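# Move the white-capped square bottle from fridge to workbench

## Task

Remove the square bottle with the white cap from the refrigerator (its left door is held open by a latch) and set it upright on the workbench, without disturbing the other items inside the refrigerator. The robot must not topple or be left leaning, or the task fails.

## Robot and tools

Robot: a LinearBot, an omnidirectional wheeled base carrying a column roughly 1.7 m high. A carriage slides along the column (lift_m) and holds two identical six-joint arms, left and right, each ending in a two-finger gripper. Arm bases sit at about 0.57 m plus lift_m above the floor; carriage parts hang roughly 0.15 m lower. Reach is about 0.78 m from the shoulder, but a hand gets only about 0.38 m below its arm base. The hand is about 0.16 m long and 0.1 m wide (0.14 m when open); the wrist camera sticks out 0.11 m on one side. Fingertips narrow to about 5 mm thick. Parked arm: joints 1 to 6 = 0, 0.05, 0.05, 1.45, 0, 0; parked, the robot measures about 0.85 m across and 0.65 m front to back.

Cameras: carriage_camera (on the carriage, facing ahead, tilted about 20 degrees down), left_wrist_camera and right_wrist_camera (looking out beyond the fingertips). Calibration data (pinhole plus radial, 672x504) is supplied per camera; small per-scene errors exist, and wrist poses also carry joint-reading errors.

Frames: base frame has its origin on the floor below the base centre, x ahead, y to the left, z upward, in metres. left_hand and right_hand readings are the midpoint between that hand's pads in this frame, with quat_wxyz giving orientation (hand z along the fingers, opening along hand y; a hand pointing straight up with joints 1, 5, 6 at 0 reads (1,0,0,0)). Odometry frame is the base frame as it stood at scene start; base_odometry counts wheel rotation only (slip counts as motion), heading in rad, left positive, range -3.142 to 3.142.

Tool move: one action per call. Optional keys: base, joints, speeds, min_time_s, cameras. base holds exactly one relative command, an offset from where the base last reported itself: translate_m (metres, forward positive, -2 to 2), strafe_m (metres, left positive, -2 to 2) or rotate_rad (radians, counter-clockwise/left positive, -6.3 to 6.3). joints is one flat object keyed by joint name covering both arms and the lift, each value an absolute target: lift_m 0 to 1 m; left_joint1_rad and right_joint1_rad -2.617 to 3.054 (yaw about vertical, 0 ahead, positive left); joint2 0 to 3.141 (shoulder: 0 upper arm back and level, 1.57 vertical, 3.14 forward level); joint3 0 to 3.141 (elbow, 0 folded, 3.14 straight); joint4 -1.57 to 1.57 (wrist pitch, positive lifts fingertips); joint5 -1.57 to 1.57 (wrist yaw, positive swings fingertips to the RIGHT, opposite to joint 1); joint6 -2.094 to 2.094 (roll about the finger axis, positive clockwise viewed from the forearm); left_gripper_m and right_gripper_m 0 to 0.093 m pad gap. Done tolerances: lift 0.004, joint1 0.02, joint2 0.105, joint3 0.06, joint4 0.04, joint5 0.025, joint6 0.02, gripper 0.004. speeds caps top speed for this action only: translate_m and strafe_m 0.02 to 0.5 m/s, rotate_rad 0.05 to 1.57 rad/s, lift_m 0.08 to 0.25 m/s (the maximum is the default). min_time_s (0.1 to 8 s) sets a minimum duration for every arm and gripper motion in the action. All motions begin together. An action runs at most 15 s; base moves stop after 14 s with time_out. cameras lists which images to return (omitted or ["all"] gives all, [] none). Unknown keys make a call invalid; out-of-range values get it refused, and a refusal or a stop cancels the later move, wait and finished_scene calls in that same reply. A move without an action simply reports state and images.

wait(seconds 0 to 10, cameras): lets time pass with the last commands held. zoom_image(camera, region [x0,y0,x1,y1] in pixels, at most 504x504): enlarges part of that camera's latest image. read_manual(section "licences"): licence texts only. finished_scene(scene, integer): ends the scene irreversibly; the bottle must already be standing on the bench unaided.

Result lines: move is done or the worst status. base_status/joint_status words: done (for the base: wheels turned the commanded amount, slip possible), off_target (resting short, may still push), contact_stop or time_out (target dropped, holding), not_followed (a self-collision check withheld arm targets; gripper still acts), limit_stop_at_motor_heat. on_its_own lists uncommanded behaviour; its held at value is a target. motor_effort is percent of maximum with the action's peak in brackets; falling lift effort while lowering means a hand is resting on something. Joint torques wrap at ±28 N m for joints 1 to 3. Gripper reading is up to 0.005 m below the part width when squeezing hard, 0.000 to 0.002 when closed on nothing. Open well above the reading to release.

Cautions: a joint left out of an action may still be driving toward an older target. Arms have no contact stop and spring to target once freed; drives ignore the arms. After a blocked drive, back off about 0.2 m the way you came. Never reverse under a table edge into the column. Hand readings tend to sit above the true hand, and 1 kg sags a level hand 7 to 25 cm. Keep arms folded while driving or thinking; MOTOR HOT warns near 75 °C and at 100 °C the arm drops for 30 to 60 s. Avoid arm-on-arm contact. To untangle a withheld arm, resend its readings with joint 1 swung away, then the other arm. Tipping risk rises with a high carriage, outstretched or loaded arms, pushing or pulling, and sudden stops; lean is visible only in images. Avoid drops, releasing moving objects, slams and hard pushes. The robot keeps moving in simulated time while you compose replies.

Each tool is called after "Emit:" as a command line: name --argument value for each argument, lists and objects as JSON in quotes; but a table of rows of numbers goes row by row, as --pt "numbers of a row", without its own name.

## Session

Emit:
move

Scene clock: 0.00 s.
Joint torques (N m): no reading
base_odometry: x=+0.000 y=+0.000 heading=+0.000
base_status: not commanded
joint_positions: lift_m=+0.300 left_joint1_rad=-0.009 left_joint2_rad=+0.041 left_joint3_rad=+0.063 left_joint4_rad=+1.426 left_joint5_rad=-0.048 left_joint6_rad=+0.016 left_gripper_m=+0.09396 right_joint1_rad=-0.005 right_joint2_rad=+0.049 right_joint3_rad=+0.049 right_joint4_rad=+1.428 right_joint5_rad=-0.037 right_joint6_rad=+0.004 right_gripper_m=+0.09396
joint_status: not commanded
motor_effort: lift_m=+24 drive_wheels=+0
left_hand: x=+0.2631 y=+0.3097 z=+1.2857 quat_wxyz=(+0.998, -0.023, +0.062, +0.005) (m; base frame)
right_hand: x=+0.2693 y=-0.2956 z=+1.2820 quat_wxyz=(+0.997, -0.018, +0.072, +0.000) (m; base frame)
pictures: carriage_camera, left_wrist_camera, right_wrist_camera

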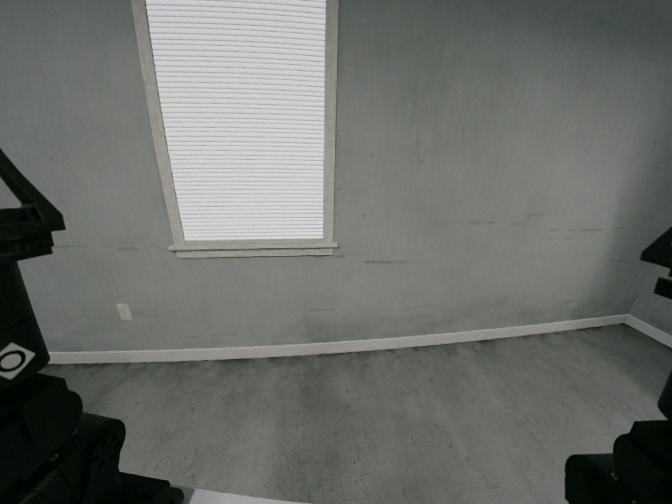

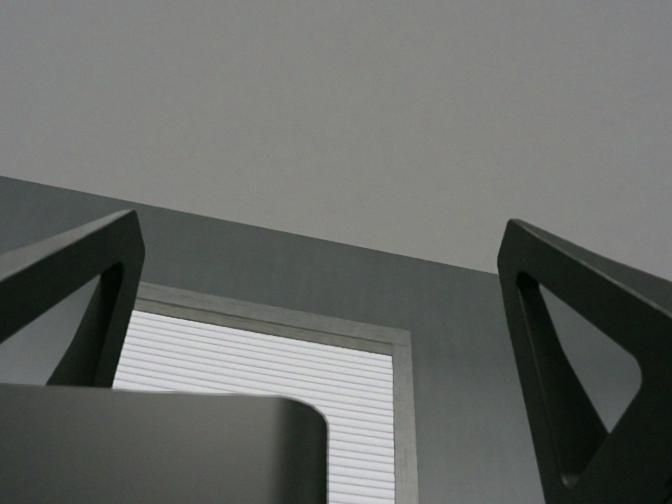

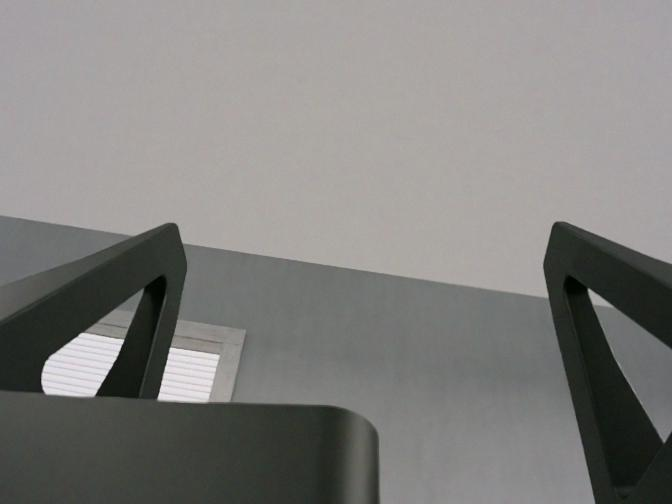

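Emit:
move --base '{"rotate_rad": 1.0}' --cameras '["carriage_camera"]'

Emit:
move --base '{"rotate_rad": 1.0}' --cameras '["carriage_camera"]'

Emit:
move --base '{"rotate_rad": 1.0}' --cameras '["carriage_camera"]'

Emit:
move --base '{"rotate_rad": 1.0}' --cameras '["carriage_camera"]'

Emit:
move --base '{"rotate_rad": 1.0}' --cameras '["carriage_camera"]'

Scene clock: 14.17 s.
Joint torques (N m): left_arm=[0.32 3.9 4.79 -0.08 0 0.01] | right_arm=[0.03 3.15 6.16 -0.16 0.01 -0.15]
move: done
base_odometry: x=+0.000 y=+0.000 heading=+1.000
base_status: done
joint_positions: lift_m=+0.300 left_joint1_rad=-0.009 left_joint2_rad=+0.041 left_joint3_rad=+0.063 left_joint4_rad=+1.425 left_joint5_rad=-0.048 left_joint6_rad=+0.016 left_gripper_m=+0.09396 right_joint1_rad=-0.005 right_joint2_rad=+0.049 right_joint3_rad=+0.049 right_joint4_rad=+1.427 right_joint5_rad=-0.037 right_joint6_rad=+0.004 right_gripper_m=+0.09396
joint_status: not commanded
motor_effort: lift_m=+24(24) drive_wheels=+6(12)
left_hand: x=+0.2632 y=+0.3097 z=+1.2857 quat_wxyz=(+0.998, -0.023, +0.062, +0.005) (m; base frame)
right_hand: x=+0.2697 y=-0.2956 z=+1.2819 quat_wxyz=(+0.997, -0.018, +0.072, +0.000) (m; base frame)
pictures: carriage_camera

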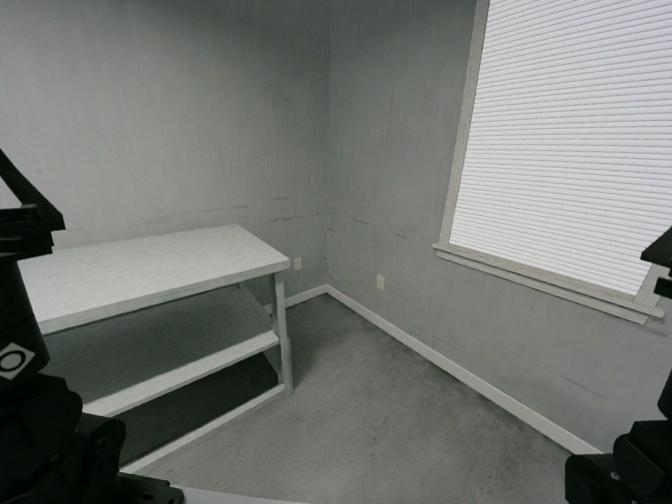

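Scene clock: 16.70 s.
Joint torques (N m): left_arm=[0.31 3.89 4.78 -0.08 -0.01 0.01] | right_arm=[0.06 3.15 6.16 -0.16 0.01 -0.15]
move: done
base_odometry: x=+0.000 y=+0.000 heading=+1.999
base_status: done
joint_positions: lift_m=+0.300 left_joint1_rad=-0.009 left_joint2_rad=+0.041 left_joint3_rad=+0.063 left_joint4_rad=+1.425 left_joint5_rad=-0.048 left_joint6_rad=+0.016 left_gripper_m=+0.09397 right_joint1_rad=-0.005 right_joint2_rad=+0.049 right_joint3_rad=+0.049 right_joint4_rad=+1.426 right_joint5_rad=-0.037 right_joint6_rad=+0.004 right_gripper_m=+0.09397
joint_status: not commanded
motor_effort: lift_m=+24(24) drive_wheels=+5(12)
left_hand: x=+0.2632 y=+0.3097 z=+1.2857 quat_wxyz=(+0.998, -0.023, +0.062, +0.005) (m; base frame)
right_hand: x=+0.2699 y=-0.2956 z=+1.2819 quat_wxyz=(+0.997, -0.018, +0.073, +0.000) (m; base frame)
pictures: carriage_camera

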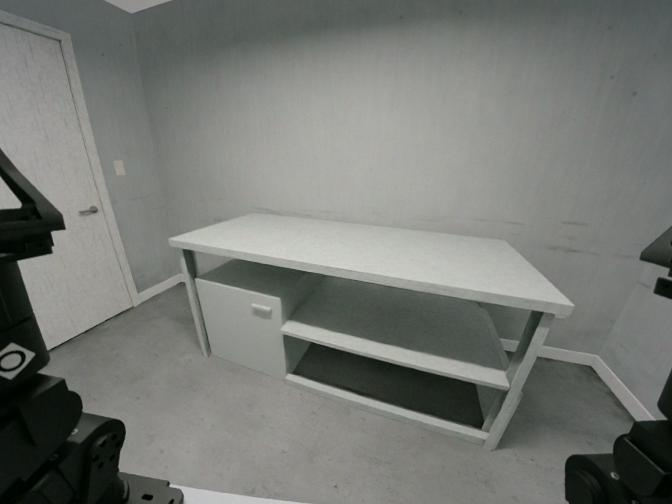

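Scene clock: 19.23 s.
Joint torques (N m): left_arm=[0.34 3.9 4.79 -0.09 0 0.01] | right_arm=[0.05 3.17 6.17 -0.15 0 -0.16]
move: done
base_odometry: x=+0.000 y=+0.000 heading=+2.999
base_status: done
joint_positions: lift_m=+0.300 left_joint1_rad=-0.009 left_joint2_rad=+0.041 left_joint3_rad=+0.063 left_joint4_rad=+1.425 left_joint5_rad=-0.048 left_joint6_rad=+0.016 left_gripper_m=+0.09397 right_joint1_rad=-0.005 right_joint2_rad=+0.049 right_joint3_rad=+0.049 right_joint4_rad=+1.426 right_joint5_rad=-0.037 right_joint6_rad=+0.004 right_gripper_m=+0.09397
joint_status: not commanded
motor_effort: lift_m=+24(24) drive_wheels=+4(13)
left_hand: x=+0.2633 y=+0.3097 z=+1.2857 quat_wxyz=(+0.998, -0.023, +0.062, +0.005) (m; base frame)
right_hand: x=+0.2700 y=-0.2956 z=+1.2819 quat_wxyz=(+0.997, -0.018, +0.073, +0.000) (m; base frame)
pictures: carriage_camera

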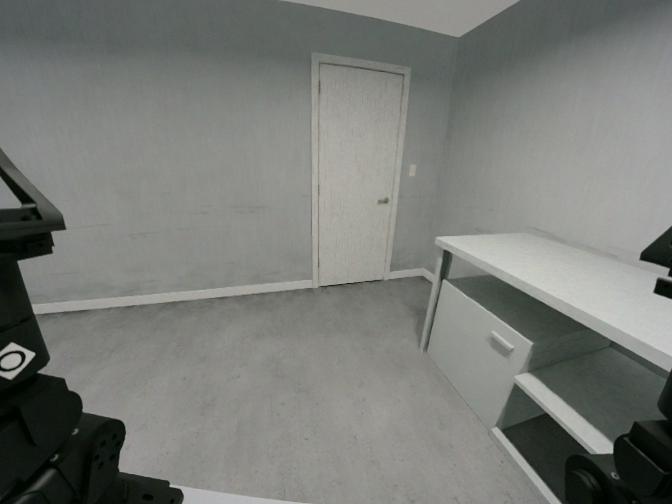

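Scene clock: 21.77 s.
Joint torques (N m): left_arm=[0.34 3.86 4.82 -0.08 0 0] | right_arm=[0.03 3.15 6.16 -0.15 0.01 -0.15]
move: done
base_odometry: x=+0.000 y=+0.000 heading=-2.284
base_status: done
joint_positions: lift_m=+0.300 left_joint1_rad=-0.009 left_joint2_rad=+0.041 left_joint3_rad=+0.063 left_joint4_rad=+1.425 left_joint5_rad=-0.048 left_joint6_rad=+0.016 left_gripper_m=+0.09398 right_joint1_rad=-0.005 right_joint2_rad=+0.049 right_joint3_rad=+0.049 right_joint4_rad=+1.426 right_joint5_rad=-0.037 right_joint6_rad=+0.004 right_gripper_m=+0.09398
joint_status: not commanded
motor_effort: lift_m=+24(24) drive_wheels=+3(13)
left_hand: x=+0.2633 y=+0.3097 z=+1.2857 quat_wxyz=(+0.998, -0.023, +0.062, +0.005) (m; base frame)
right_hand: x=+0.2700 y=-0.2956 z=+1.2819 quat_wxyz=(+0.997, -0.018, +0.073, +0.000) (m; base frame)
pictures: carriage_camera

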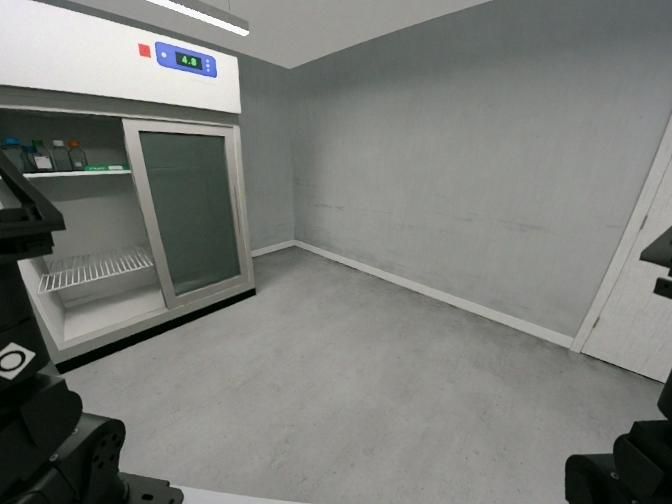

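Scene clock: 24.30 s.
Joint torques (N m): left_arm=[0.32 3.9 4.79 -0.08 0 0.01] | right_arm=[0.05 3.14 6.16 -0.15 0 -0.15]
move: done
base_odometry: x=+0.000 y=+0.000 heading=-1.285
base_status: done
joint_positions: lift_m=+0.300 left_joint1_rad=-0.009 left_joint2_rad=+0.041 left_joint3_rad=+0.063 left_joint4_rad=+1.425 left_joint5_rad=-0.048 left_joint6_rad=+0.016 left_gripper_m=+0.09398 right_joint1_rad=-0.005 right_joint2_rad=+0.049 right_joint3_rad=+0.049 right_joint4_rad=+1.425 right_joint5_rad=-0.037 right_joint6_rad=+0.004 right_gripper_m=+0.09398
joint_status: not commanded
motor_effort: lift_m=+24(24) drive_wheels=+6(13)
left_hand: x=+0.2633 y=+0.3097 z=+1.2857 quat_wxyz=(+0.998, -0.023, +0.062, +0.005) (m; base frame)
right_hand: x=+0.2701 y=-0.2956 z=+1.2819 quat_wxyz=(+0.997, -0.018, +0.073, +0.000) (m; base frame)
pictures: carriage_camera

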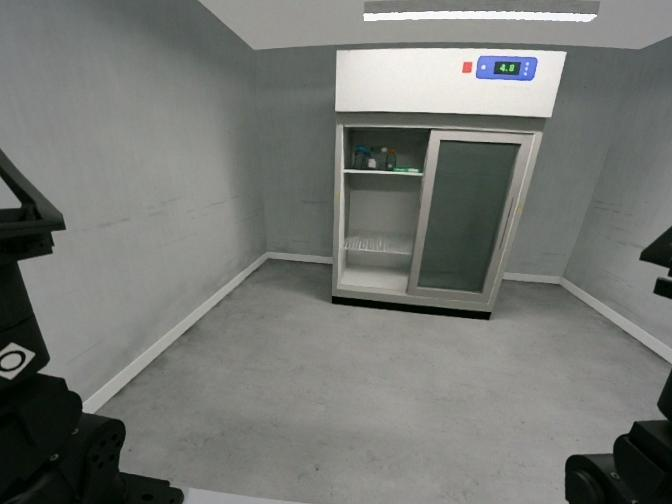

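Emit:
zoom_image --camera "carriage_camera" --region '[330, 120, 440, 200]'

Emit:
zoom_image --camera "carriage_camera" --region '[310, 40, 570, 330]'

Scaled by 4.582 from the camera's 672x504 image, which has a finer 960x720 frame.

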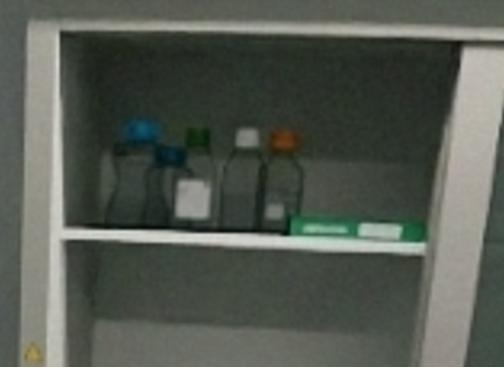

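Scaled by 1.738 from the camera's 672x504 image, which has a finer 960x720 frame.

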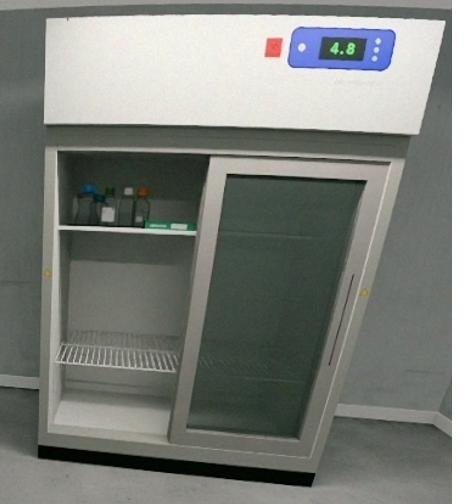

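Emit:
move --base '{"rotate_rad": -0.108}' --joints '{"lift_m": 0.55}' --cameras '[]'

Emit:
move --base '{"translate_m": 1.1}' --cameras '["carriage_camera"]'

Scene clock: 126.20 s.
Joint torques (N m): left_arm=[0.32 3.89 4.81 -0.07 -0.01 0] | right_arm=[0.06 3.15 6.13 -0.15 0.01 -0.15]
move: done
base_odometry: x=+0.000 y=+0.000 heading=-1.392
base_status: done
joint_positions: lift_m=+0.550 left_joint1_rad=-0.009 left_joint2_rad=+0.041 left_joint3_rad=+0.063 left_joint4_rad=+1.425 left_joint5_rad=-0.048 left_joint6_rad=+0.016 left_gripper_m=+0.09398 right_joint1_rad=-0.005 right_joint2_rad=+0.049 right_joint3_rad=+0.049 right_joint4_rad=+1.426 right_joint5_rad=-0.037 right_joint6_rad=+0.004 right_gripper_m=+0.09398
joint_status: all done
motor_effort: lift_m=+26(31) drive_wheels=-4(9)
left_hand: x=+0.2633 y=+0.3097 z=+1.5355 quat_wxyz=(+0.998, -0.023, +0.062, +0.005) (m; base frame)
right_hand: x=+0.2699 y=-0.2956 z=+1.5317 quat_wxyz=(+0.997, -0.018, +0.073, +0.000) (m; base frame)
pictures: none
No camera images: "cameras" was empty.

Scene clock: 130.77 s.
Joint torques (N m): left_arm=[0.34 3.81 4.86 -0.09 0 0.01] | right_arm=[0.06 3.18 6.15 -0.16 0 -0.15]
move: done
base_odometry: x=+0.197 y=-1.082 heading=-1.392
base_status: done
joint_positions: lift_m=+0.550 left_joint1_rad=-0.009 left_joint2_rad=+0.041 left_joint3_rad=+0.063 left_joint4_rad=+1.424 left_joint5_rad=-0.048 left_joint6_rad=+0.016 left_gripper_m=+0.09398 right_joint1_rad=-0.005 right_joint2_rad=+0.049 right_joint3_rad=+0.049 right_joint4_rad=+1.426 right_joint5_rad=-0.037 right_joint6_rad=+0.004 right_gripper_m=+0.09398
joint_status: not commanded
motor_effort: lift_m=+26(26) drive_wheels=-5(20)
left_hand: x=+0.2634 y=+0.3097 z=+1.5355 quat_wxyz=(+0.998, -0.023, +0.063, +0.005) (m; base frame)
right_hand: x=+0.2700 y=-0.2956 z=+1.5317 quat_wxyz=(+0.997, -0.018, +0.073, +0.000) (m; base frame)
pictures: carriage_camera
camera_calibration:
carriage_camera: T_world_to_cam=[[0.0454457, -0.998547, 0.0289474, -0.0465445], [-0.353787, -0.0431872, -0.934329, 1.46228], [0.934221, 0.03222, -0.355235, 0.425388], [0, 0, 0, 1]] pos_world=[0.122044, 0.00296896, 1.51871]

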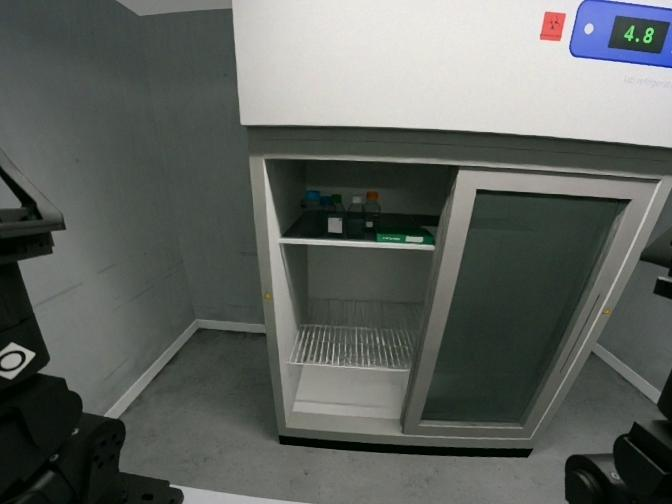

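Emit:
zoom_image --camera "carriage_camera" --region '[265, 150, 465, 270]'

Scaled by 2.520 from the camera's 672x504 image, which has a finer 960x720 frame.

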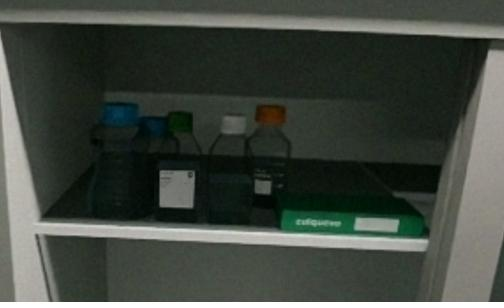

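Emit:
move --base '{"strafe_m": 0.255}' --joints '{"lift_m": 0.5}' --cameras '[]'

Emit:
move --base '{"translate_m": 0.2}' --joints '{"right_joint1_rad": 0, "right_joint2_rad": 0.961, "right_joint3_rad": 0.735, "right_joint4_rad": 0.226, "right_joint5_rad": 0, "right_joint6_rad": 0}' --min_time_s 3 --cameras '["carriage_camera", "right_wrist_camera"]'

Scene clock: 218.23 s.
Joint torques (N m): left_arm=[0.32 3.88 4.82 -0.08 0 0.01] | right_arm=[0.13 3.15 6.15 -0.15 0 -0.15]
move: done
base_odometry: x=+0.448 y=-1.037 heading=-1.392
base_status: done
joint_positions: lift_m=+0.500 left_joint1_rad=-0.009 left_joint2_rad=+0.041 left_joint3_rad=+0.063 left_joint4_rad=+1.425 left_joint5_rad=-0.048 left_joint6_rad=+0.016 left_gripper_m=+0.09398 right_joint1_rad=-0.006 right_joint2_rad=+0.049 right_joint3_rad=+0.049 right_joint4_rad=+1.426 right_joint5_rad=-0.037 right_joint6_rad=+0.004 right_gripper_m=+0.09398
joint_status: all done
motor_effort: lift_m=+21(23) drive_wheels=-4(11)
left_hand: x=+0.2633 y=+0.3097 z=+1.4861 quat_wxyz=(+0.998, -0.023, +0.062, +0.005) (m; base frame)
right_hand: x=+0.2700 y=-0.2956 z=+1.4823 quat_wxyz=(+0.997, -0.018, +0.073, +0.000) (m; base frame)
pictures: none
No camera images: "cameras" was empty.

Scene clock: 221.53 s.
Joint torques (N m): left_arm=[0.34 3.92 4.79 -0.06 0.01 0.02] | right_arm=[0.62 -1.28 11.17 1.82 0.12 -0.2]
move: done
base_odometry: x=+0.483 y=-1.234 heading=-1.392
base_status: done
joint_positions: lift_m=+0.500 left_joint1_rad=-0.009 left_joint2_rad=+0.041 left_joint3_rad=+0.063 left_joint4_rad=+1.424 left_joint5_rad=-0.048 left_joint6_rad=+0.016 left_gripper_m=+0.09398 right_joint1_rad=-0.006 right_joint2_rad=+0.951 right_joint3_rad=+0.702 right_joint4_rad=+0.231 right_joint5_rad=-0.011 right_joint6_rad=+0.004 right_gripper_m=+0.09398
joint_status: all done
motor_effort: lift_m=+21(21) drive_wheels=-2(12)
left_hand: x=+0.2636 y=+0.3097 z=+1.4860 quat_wxyz=(+0.998, -0.023, +0.063, +0.005) (m; base frame)
right_hand: x=+0.5976 y=-0.3019 z=+1.3746 quat_wxyz=(+0.701, -0.001, +0.713, +0.003) (m; base frame)
pictures: carriage_camera, right_wrist_camera
camera_calibration:
carriage_camera: T_world_to_cam=[[0.0454457, -0.998547, 0.0289474, -0.0451129], [-0.353787, -0.0431872, -0.934329, 1.41607], [0.934221, 0.03222, -0.355235, 0.40782], [0, 0, 0, 1]] pos_world=[0.122044, 0.00296896, 1.46926]
right_wrist_camera: T_world_to_cam=[[0.0426181, -0.998363, -0.0381544, -0.272832], [-0.616018, 0.0038078, -0.787723, 1.45467], [0.786578, 0.0570751, -0.614847, 0.515419], [0, 0, 0, 1]] pos_world=[0.502314, -0.307342, 1.45237]

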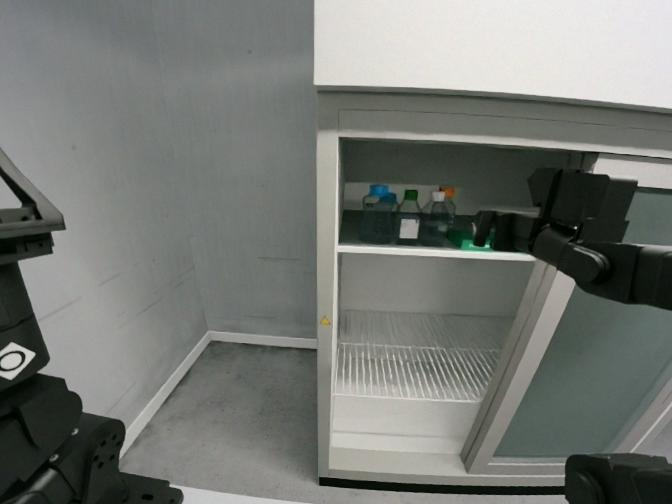

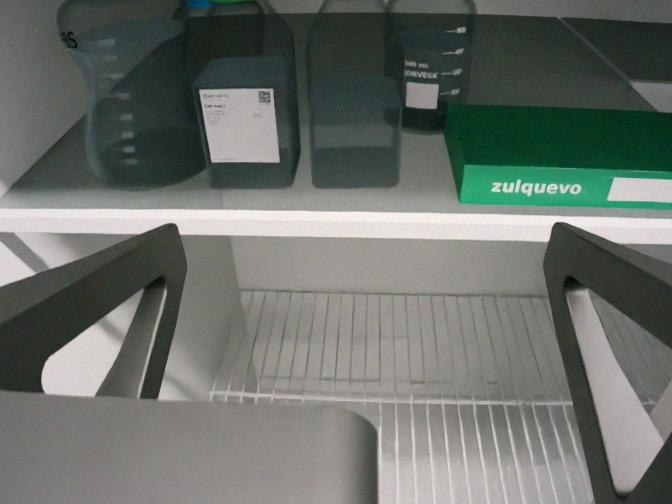

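Emit:
zoom_image --camera "carriage_camera" --region '[335, 165, 515, 265]'

Emit:
zoom_image --camera "right_wrist_camera" --region '[180, 0, 520, 220]'

Scaled by 2.800 from the camera's 672x504 image, which has a finer 960x720 frame.

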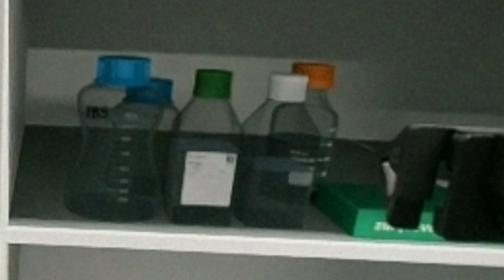

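Scaled by 1.482 from the camera's 672x504 image, which has a finer 960x720 frame.

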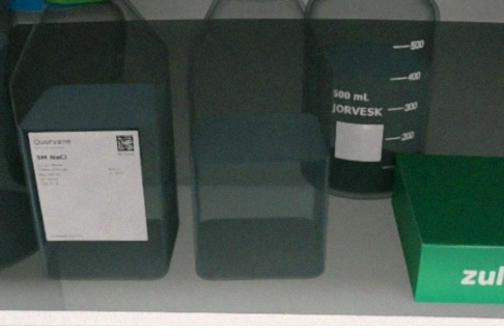

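Emit:
move --joints '{"lift_m": 0.512, "right_joint4_rad": 0.245, "right_joint5_rad": 0.0, "right_gripper_m": 0.062}' --base '{"translate_m": 0.22}' --speeds '{"translate_m": 0.15}' --cameras '["carriage_camera", "right_wrist_camera"]'

Scene clock: 292.70 s.
Joint torques (N m): left_arm=[0.31 3.88 4.75 -0.07 0 0.01] | right_arm=[0.62 -1.42 10.25 1.9 0.11 -0.2]
move: done
base_odometry: x=+0.523 y=-1.450 heading=-1.391
base_status: done
joint_positions: lift_m=+0.512 left_joint1_rad=-0.009 left_joint2_rad=+0.041 left_joint3_rad=+0.063 left_joint4_rad=+1.424 left_joint5_rad=-0.048 left_joint6_rad=+0.016 left_gripper_m=+0.09398 right_joint1_rad=-0.006 right_joint2_rad=+0.952 right_joint3_rad=+0.712 right_joint4_rad=+0.241 right_joint5_rad=-0.011 right_joint6_rad=+0.004 right_gripper_m=+0.06207
joint_status: all done
motor_effort: lift_m=+26(32) drive_wheels=+3(12)
left_hand: x=+0.2635 y=+0.3097 z=+1.4975 quat_wxyz=(+0.998, -0.023, +0.063, +0.005) (m; base frame)
right_hand: x=+0.5979 y=-0.3019 z=+1.3927 quat_wxyz=(+0.707, -0.001, +0.707, +0.003) (m; base frame)
pictures: carriage_camera, right_wrist_camera
camera_calibration:
carriage_camera: T_world_to_cam=[[0.0454457, -0.998547, 0.0289474, -0.0454448], [-0.353787, -0.0431872, -0.934329, 1.42679], [0.934221, 0.03222, -0.355235, 0.411893], [0, 0, 0, 1]] pos_world=[0.122044, 0.00296896, 1.48072]
right_wrist_camera: T_world_to_cam=[[0.0429136, -0.998383, -0.0372838, -0.27362], [-0.601796, 0.00395753, -0.79864, 1.47593], [0.797496, 0.0567097, -0.600652, 0.499865], [0, 0, 0, 1]] pos_world=[0.501309, -0.307365, 1.46878]

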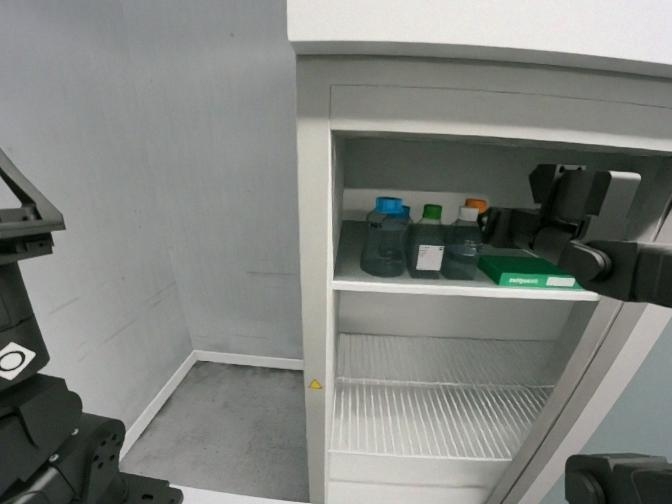

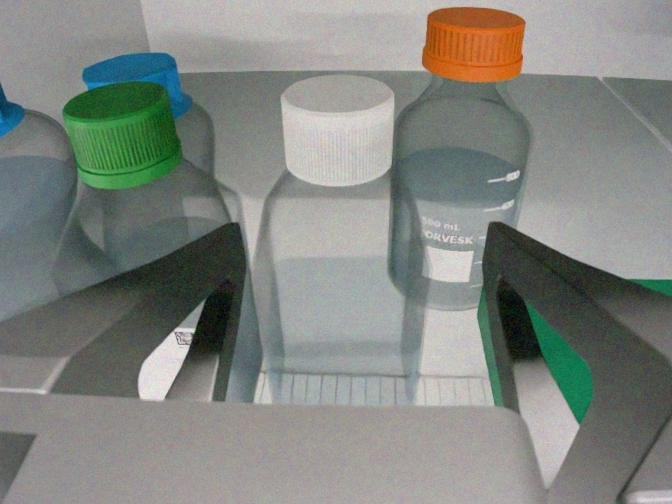

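Emit:
move --base '{"strafe_m": 0.01}' --speeds '{"strafe_m": 0.05}' --joints '{"lift_m": 0.507}' --cameras '["right_wrist_camera"]'

Emit:
move --base '{"translate_m": 0.07}' --speeds '{"translate_m": 0.08}' --cameras '["carriage_camera", "right_wrist_camera"]'

Scene clock: 335.33 s.
Joint torques (N m): left_arm=[0.29 3.88 4.81 -0.07 -0.01 0] | right_arm=[0.38 -1.55 10.14 1.92 0.09 -0.19]
move: done
base_odometry: x=+0.533 y=-1.449 heading=-1.392
base_status: done
joint_positions: lift_m=+0.507 left_joint1_rad=-0.009 left_joint2_rad=+0.041 left_joint3_rad=+0.063 left_joint4_rad=+1.424 left_joint5_rad=-0.048 left_joint6_rad=+0.016 left_gripper_m=+0.09398 right_joint1_rad=-0.003 right_joint2_rad=+0.954 right_joint3_rad=+0.713 right_joint4_rad=+0.239 right_joint5_rad=-0.009 right_joint6_rad=+0.004 right_gripper_m=+0.06207
joint_status: all done
motor_effort: lift_m=+21(22) drive_wheels=-2(7)
left_hand: x=+0.2634 y=+0.3097 z=+1.4931 quat_wxyz=(+0.998, -0.023, +0.063, +0.005) (m; base frame)
right_hand: x=+0.5982 y=-0.3014 z=+1.3880 quat_wxyz=(+0.706, -0.001, +0.708, +0.003) (m; base frame)
pictures: right_wrist_camera
camera_calibration:
right_wrist_camera: T_world_to_cam=[[0.0432232, -0.998366, -0.0373729, -0.273357], [-0.603319, 0.00373322, -0.797491, 1.47155], [0.796328, 0.0570179, -0.602172, 0.4997], [0, 0, 0, 1]] pos_world=[0.501704, -0.306896, 1.46424]

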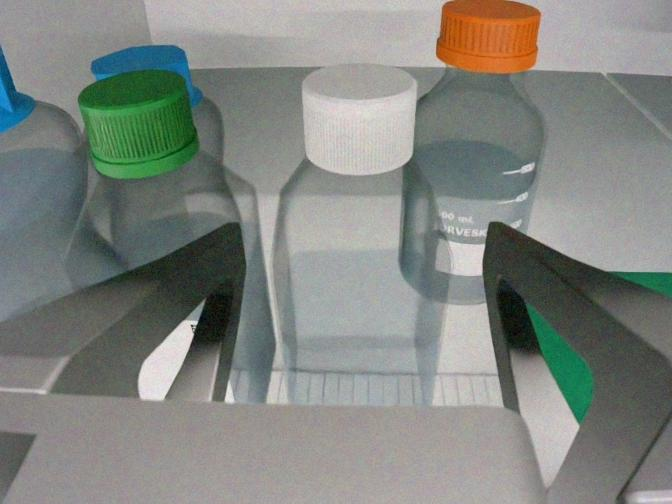

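Scene clock: 336.90 s.
Joint torques (N m): left_arm=[0.35 3.92 4.75 -0.06 0 0.01] | right_arm=[0.35 -1.55 10.14 1.91 0.09 -0.2]
move: done
base_odometry: x=+0.545 y=-1.517 heading=-1.391
base_status: done
joint_positions: lift_m=+0.507 left_joint1_rad=-0.009 left_joint2_rad=+0.041 left_joint3_rad=+0.063 left_joint4_rad=+1.424 left_joint5_rad=-0.048 left_joint6_rad=+0.016 left_gripper_m=+0.09398 right_joint1_rad=-0.003 right_joint2_rad=+0.954 right_joint3_rad=+0.713 right_joint4_rad=+0.239 right_joint5_rad=-0.009 right_joint6_rad=+0.004 right_gripper_m=+0.06207
joint_status: not commanded
motor_effort: lift_m=+21(21) drive_wheels=+3(9)
left_hand: x=+0.2634 y=+0.3097 z=+1.4931 quat_wxyz=(+0.998, -0.023, +0.063, +0.005) (m; base frame)
right_hand: x=+0.5982 y=-0.3014 z=+1.3881 quat_wxyz=(+0.707, -0.001, +0.708, +0.003) (m; base frame)
pictures: carriage_camera, right_wrist_camera
camera_calibration:
carriage_camera: T_world_to_cam=[[0.0454457, -0.998547, 0.0289474, -0.0453165], [-0.353787, -0.0431872, -0.934329, 1.42264], [0.934221, 0.03222, -0.355235, 0.410318], [0, 0, 0, 1]] pos_world=[0.122044, 0.00296896, 1.47629]
right_wrist_camera: T_world_to_cam=[[0.0432375, -0.998366, -0.0373551, -0.273387], [-0.603015, 0.00373221, -0.797721, 1.47176], [0.796557, 0.0570171, -0.601868, 0.499198], [0, 0, 0, 1]] pos_world=[0.501675, -0.306896, 1.46429]

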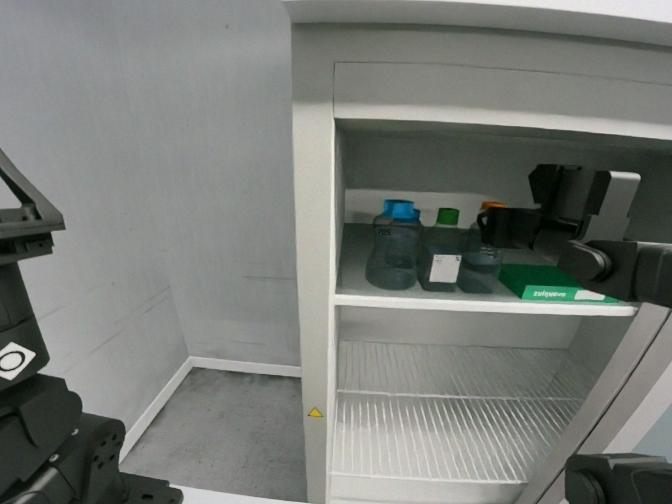

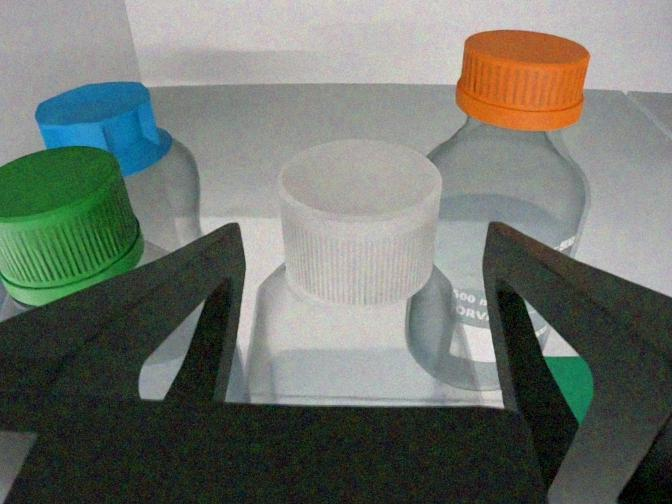

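Emit:
move --base '{"translate_m": 0.032}' --speeds '{"translate_m": 0.05}' --joints '{"lift_m": 0.502}' --cameras '["carriage_camera", "right_wrist_camera"]'

Scene clock: 358.27 s.
Joint torques (N m): left_arm=[0.29 3.93 4.79 -0.08 0 0.01] | right_arm=[0.39 -1.54 10.13 1.91 0.08 -0.2]
move: done
base_odometry: x=+0.551 y=-1.549 heading=-1.391
base_status: done
joint_positions: lift_m=+0.502 left_joint1_rad=-0.009 left_joint2_rad=+0.041 left_joint3_rad=+0.063 left_joint4_rad=+1.425 left_joint5_rad=-0.048 left_joint6_rad=+0.016 left_gripper_m=+0.09398 right_joint1_rad=-0.003 right_joint2_rad=+0.954 right_joint3_rad=+0.713 right_joint4_rad=+0.239 right_joint5_rad=-0.009 right_joint6_rad=+0.004 right_gripper_m=+0.06207
joint_status: all done
motor_effort: lift_m=+21(23) drive_wheels=-4(13)
left_hand: x=+0.2631 y=+0.3097 z=+1.4881 quat_wxyz=(+0.998, -0.023, +0.062, +0.005) (m; base frame)
right_hand: x=+0.5982 y=-0.3014 z=+1.3833 quat_wxyz=(+0.707, -0.001, +0.707, +0.003) (m; base frame)
pictures: carriage_camera, right_wrist_camera
camera_calibration:
carriage_camera: T_world_to_cam=[[0.0454457, -0.998547, 0.0289474, -0.045172], [-0.353787, -0.0431872, -0.934329, 1.41798], [0.934221, 0.03222, -0.355235, 0.408545], [0, 0, 0, 1]] pos_world=[0.122044, 0.00296896, 1.4713]
right_wrist_camera: T_world_to_cam=[[0.0432517, -0.998366, -0.0373373, -0.273599], [-0.602711, 0.0037312, -0.797951, 1.46807], [0.796787, 0.0570164, -0.601565, 0.49575], [0, 0, 0, 1]] pos_world=[0.501646, -0.306896, 1.45946]

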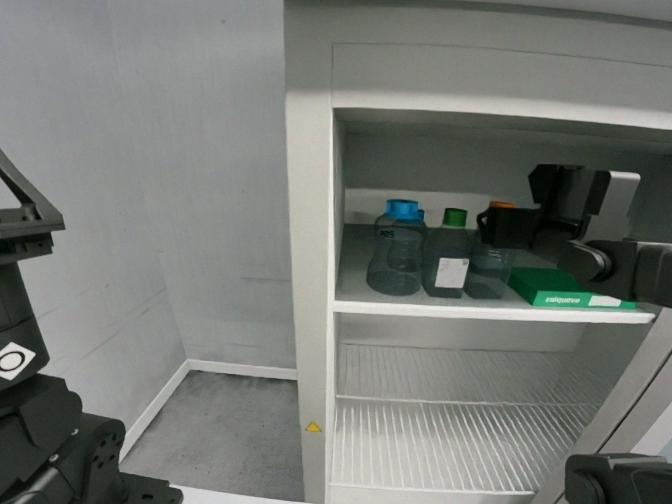

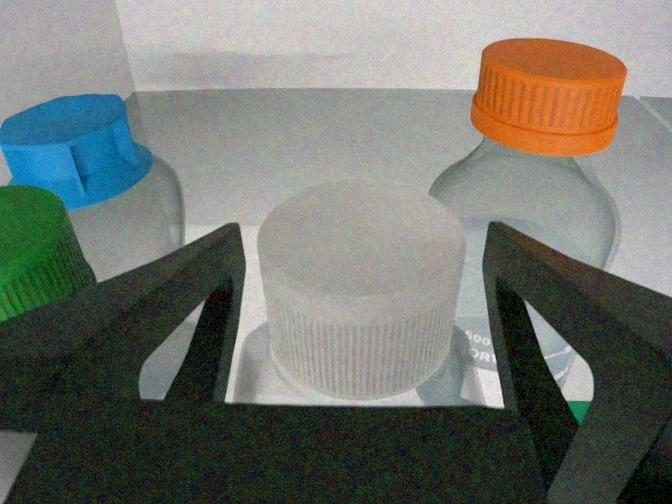

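Emit:
move --joints '{"right_gripper_m": 0.03}' --min_time_s 2 --cameras '["right_wrist_camera"]'

Scene clock: 370.27 s.
Joint torques (N m): left_arm=[0.35 3.9 4.81 -0.08 0 0.01] | right_arm=[0.36 -1.54 10.1 1.91 0.09 -0.21]
move: off_target
base_odometry: x=+0.551 y=-1.549 heading=-1.391
base_status: not commanded
joint_positions: lift_m=+0.502 left_joint1_rad=-0.009 left_joint2_rad=+0.041 left_joint3_rad=+0.063 left_joint4_rad=+1.425 left_joint5_rad=-0.048 left_joint6_rad=+0.016 left_gripper_m=+0.09398 right_joint1_rad=-0.003 right_joint2_rad=+0.954 right_joint3_rad=+0.713 right_joint4_rad=+0.239 right_joint5_rad=-0.009 right_joint6_rad=+0.005 right_gripper_m=+0.04211
joint_status: right_gripper_m off_target (ended at +0.04214, target +0.03000)
motor_effort: lift_m=+21(21) drive_wheels=-1(7)
left_hand: x=+0.2631 y=+0.3097 z=+1.4881 quat_wxyz=(+0.998, -0.023, +0.062, +0.005) (m; base frame)
right_hand: x=+0.5982 y=-0.3014 z=+1.3833 quat_wxyz=(+0.707, +0.000, +0.707, +0.004) (m; base frame)
pictures: right_wrist_camera
camera_calibration:
right_wrist_camera: T_world_to_cam=[[0.0432503, -0.998323, -0.0384801, -0.272005], [-0.602716, 0.00464507, -0.797943, 1.46833], [0.796783, 0.0577038, -0.601504, 0.495876], [0, 0, 0, 1]] pos_world=[0.501646, -0.306983, 1.45945]

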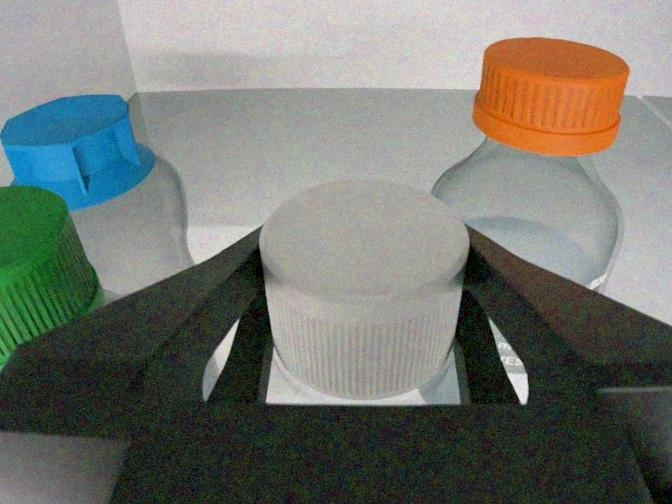

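Emit:
move --joints '{"lift_m": 0.522}' --speeds '{"lift_m": 0.08}' --cameras '["carriage_camera", "right_wrist_camera"]'

Scene clock: 377.73 s.
Joint torques (N m): left_arm=[0.34 3.95 4.62 -0.07 0 0.01] | right_arm=[0.38 -2.33 10.14 2.45 0.09 -0.21]
move: done
base_odometry: x=+0.551 y=-1.549 heading=-1.391
base_status: not commanded
joint_positions: lift_m=+0.522 left_joint1_rad=-0.009 left_joint2_rad=+0.041 left_joint3_rad=+0.063 left_joint4_rad=+1.425 left_joint5_rad=-0.048 left_joint6_rad=+0.016 left_gripper_m=+0.09398 right_joint1_rad=-0.003 right_joint2_rad=+0.962 right_joint3_rad=+0.713 right_joint4_rad=+0.183 right_joint5_rad=-0.009 right_joint6_rad=+0.005 right_gripper_m=+0.04210
joint_status: all done
motor_effort: lift_m=+26(32) drive_wheels=-1(7)
left_hand: x=+0.2631 y=+0.3097 z=+1.5075 quat_wxyz=(+0.998, -0.023, +0.062, +0.005) (m; base frame)
right_hand: x=+0.5995 y=-0.3014 z=+1.3861 quat_wxyz=(+0.684, +0.000, +0.730, +0.004) (m; base frame)
pictures: carriage_camera, right_wrist_camera
camera_calibration:
carriage_camera: T_world_to_cam=[[0.0454457, -0.998547, 0.0289474, -0.0457333], [-0.353787, -0.0431872, -0.934329, 1.4361], [0.934221, 0.03222, -0.355235, 0.415433], [0, 0, 0, 1]] pos_world=[0.122044, 0.00296896, 1.49069]
right_wrist_camera: T_world_to_cam=[[0.0406903, -0.998314, -0.0413838, -0.266395], [-0.652581, 0.00481101, -0.757703, 1.44551], [0.756625, 0.0578375, -0.651286, 0.589654], [0, 0, 0, 1]] pos_world=[0.508006, -0.307004, 1.46828]

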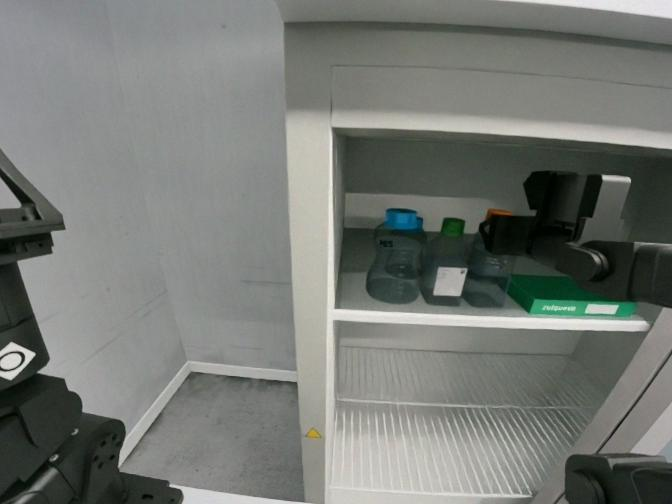

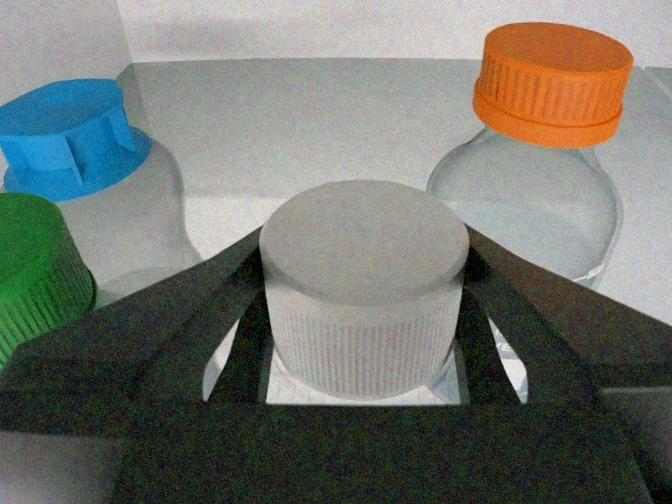

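Emit:
move --joints '{"lift_m": 0.537, "right_joint4_rad": 0.31, "right_joint2_rad": 0.95}' --speeds '{"lift_m": 0.08}' --min_time_s 0.5 --cameras '["carriage_camera", "right_wrist_camera"]'

Scene clock: 388.53 s.
Joint torques (N m): left_arm=[0.31 3.92 4.78 -0.09 0.01 0.01] | right_arm=[0.36 -3.43 10.11 2.95 0.09 -0.21]
move: off_target
base_odometry: x=+0.551 y=-1.549 heading=-1.391
base_status: not commanded
joint_positions: lift_m=+0.537 left_joint1_rad=-0.009 left_joint2_rad=+0.041 left_joint3_rad=+0.063 left_joint4_rad=+1.425 left_joint5_rad=-0.048 left_joint6_rad=+0.016 left_gripper_m=+0.09398 right_joint1_rad=-0.003 right_joint2_rad=+0.964 right_joint3_rad=+0.713 right_joint4_rad=+0.195 right_joint5_rad=-0.009 right_joint6_rad=+0.005 right_gripper_m=+0.04210
joint_status: right_joint4_rad off_target (ended at +0.195, target +0.310); the others done
motor_effort: lift_m=+26(31) drive_wheels=-5(6)
left_hand: x=+0.2631 y=+0.3097 z=+1.5224 quat_wxyz=(+0.998, -0.023, +0.062, +0.005) (m; base frame)
right_hand: x=+0.6000 y=-0.3014 z=+1.4032 quat_wxyz=(+0.687, +0.000, +0.726, +0.004) (m; base frame)
pictures: carriage_camera, right_wrist_camera
camera_calibration:
carriage_camera: T_world_to_cam=[[0.0454457, -0.998547, 0.0289474, -0.0461659], [-0.353787, -0.0431872, -0.934329, 1.45006], [0.934221, 0.03222, -0.355235, 0.420741], [0, 0, 0, 1]] pos_world=[0.122044, 0.00296896, 1.50563]
right_wrist_camera: T_world_to_cam=[[0.041083, -0.998316, -0.0409622, -0.266539], [-0.645326, 0.00478687, -0.763892, 1.46314], [0.762802, 0.0578169, -0.644042, 0.586492], [0, 0, 0, 1]] pos_world=[0.507777, -0.307003, 1.48449]

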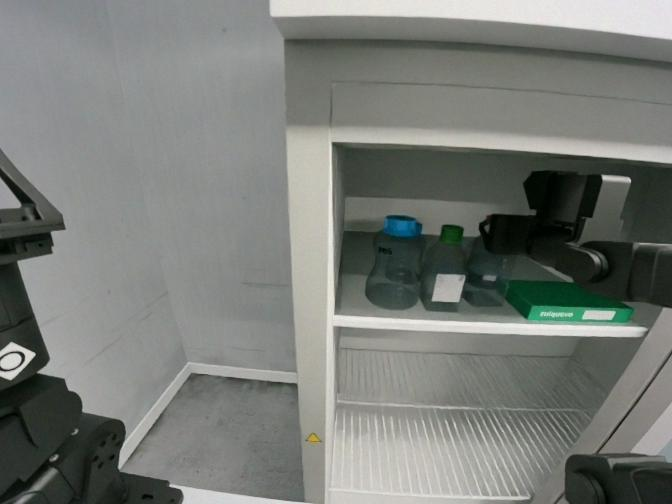

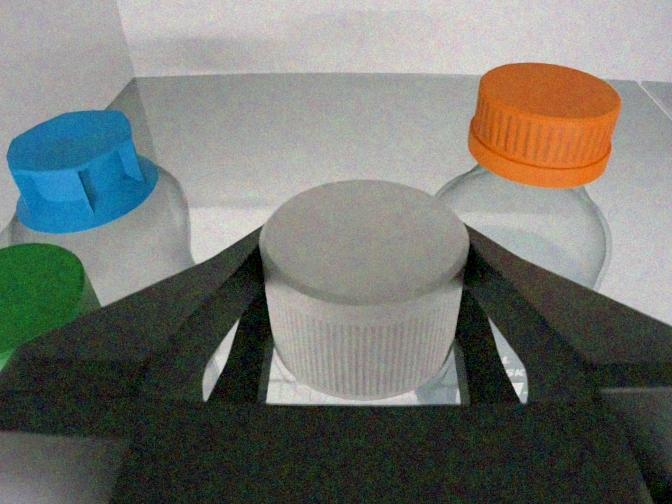

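Emit:
zoom_image --camera "carriage_camera" --region '[350, 180, 650, 350]'

Scaled by 1.680 from the camera's 672x504 image, which has a finer 960x720 frame.

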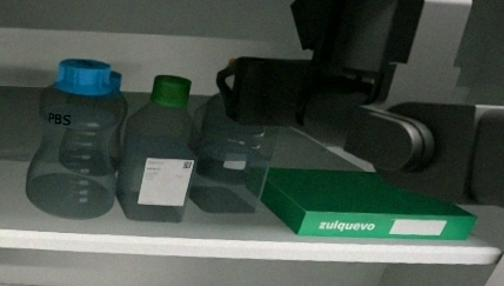

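Emit:
move --base '{"translate_m": -0.3}' --speeds '{"translate_m": 0.12}' --cameras '["carriage_camera", "right_wrist_camera"]'

Scene clock: 445.10 s.
Joint torques (N m): left_arm=[0.31 3.95 4.74 -0.07 0 0] | right_arm=[0.36 -3.36 10.13 2.91 0.09 -0.21]
move: done
base_odometry: x=+0.498 y=-1.254 heading=-1.391
base_status: done
joint_positions: lift_m=+0.537 left_joint1_rad=-0.009 left_joint2_rad=+0.041 left_joint3_rad=+0.063 left_joint4_rad=+1.425 left_joint5_rad=-0.048 left_joint6_rad=+0.016 left_gripper_m=+0.09398 right_joint1_rad=-0.003 right_joint2_rad=+0.964 right_joint3_rad=+0.713 right_joint4_rad=+0.200 right_joint5_rad=-0.009 right_joint6_rad=+0.005 right_gripper_m=+0.04210
joint_status: not commanded
motor_effort: lift_m=+26(26) drive_wheels=+1(12)
left_hand: x=+0.2632 y=+0.3097 z=+1.5224 quat_wxyz=(+0.998, -0.023, +0.062, +0.005) (m; base frame)
right_hand: x=+0.6001 y=-0.3014 z=+1.4045 quat_wxyz=(+0.689, +0.000, +0.725, +0.004) (m; base frame)
pictures: carriage_camera, right_wrist_camera
camera_calibration:
carriage_camera: T_world_to_cam=[[0.0454457, -0.998547, 0.0289474, -0.0461659], [-0.353787, -0.0431872, -0.934329, 1.45006], [0.934221, 0.03222, -0.355235, 0.420741], [0, 0, 0, 1]] pos_world=[0.122044, 0.00296896, 1.50563]
right_wrist_camera: T_world_to_cam=[[0.0413011, -0.998316, -0.0407244, -0.266953], [-0.641237, 0.00477326, -0.767328, 1.46656], [0.766231, 0.0578055, -0.63996, 0.57949], [0, 0, 0, 1]] pos_world=[0.507413, -0.307002, 1.48531]

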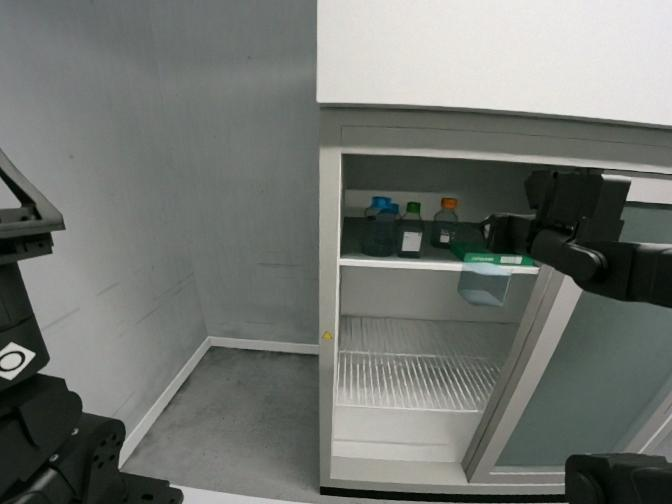

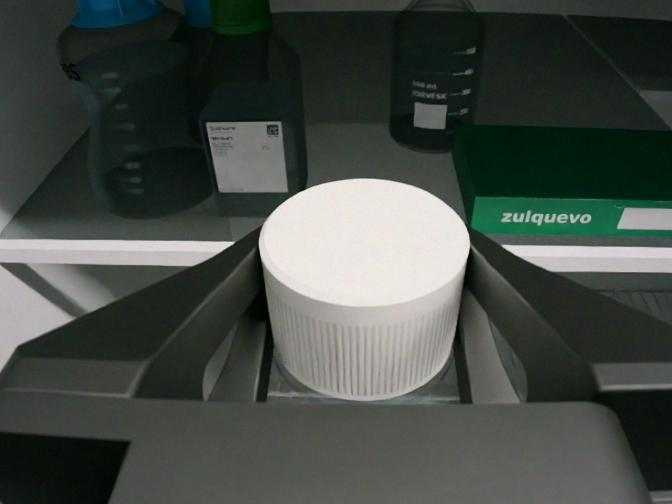

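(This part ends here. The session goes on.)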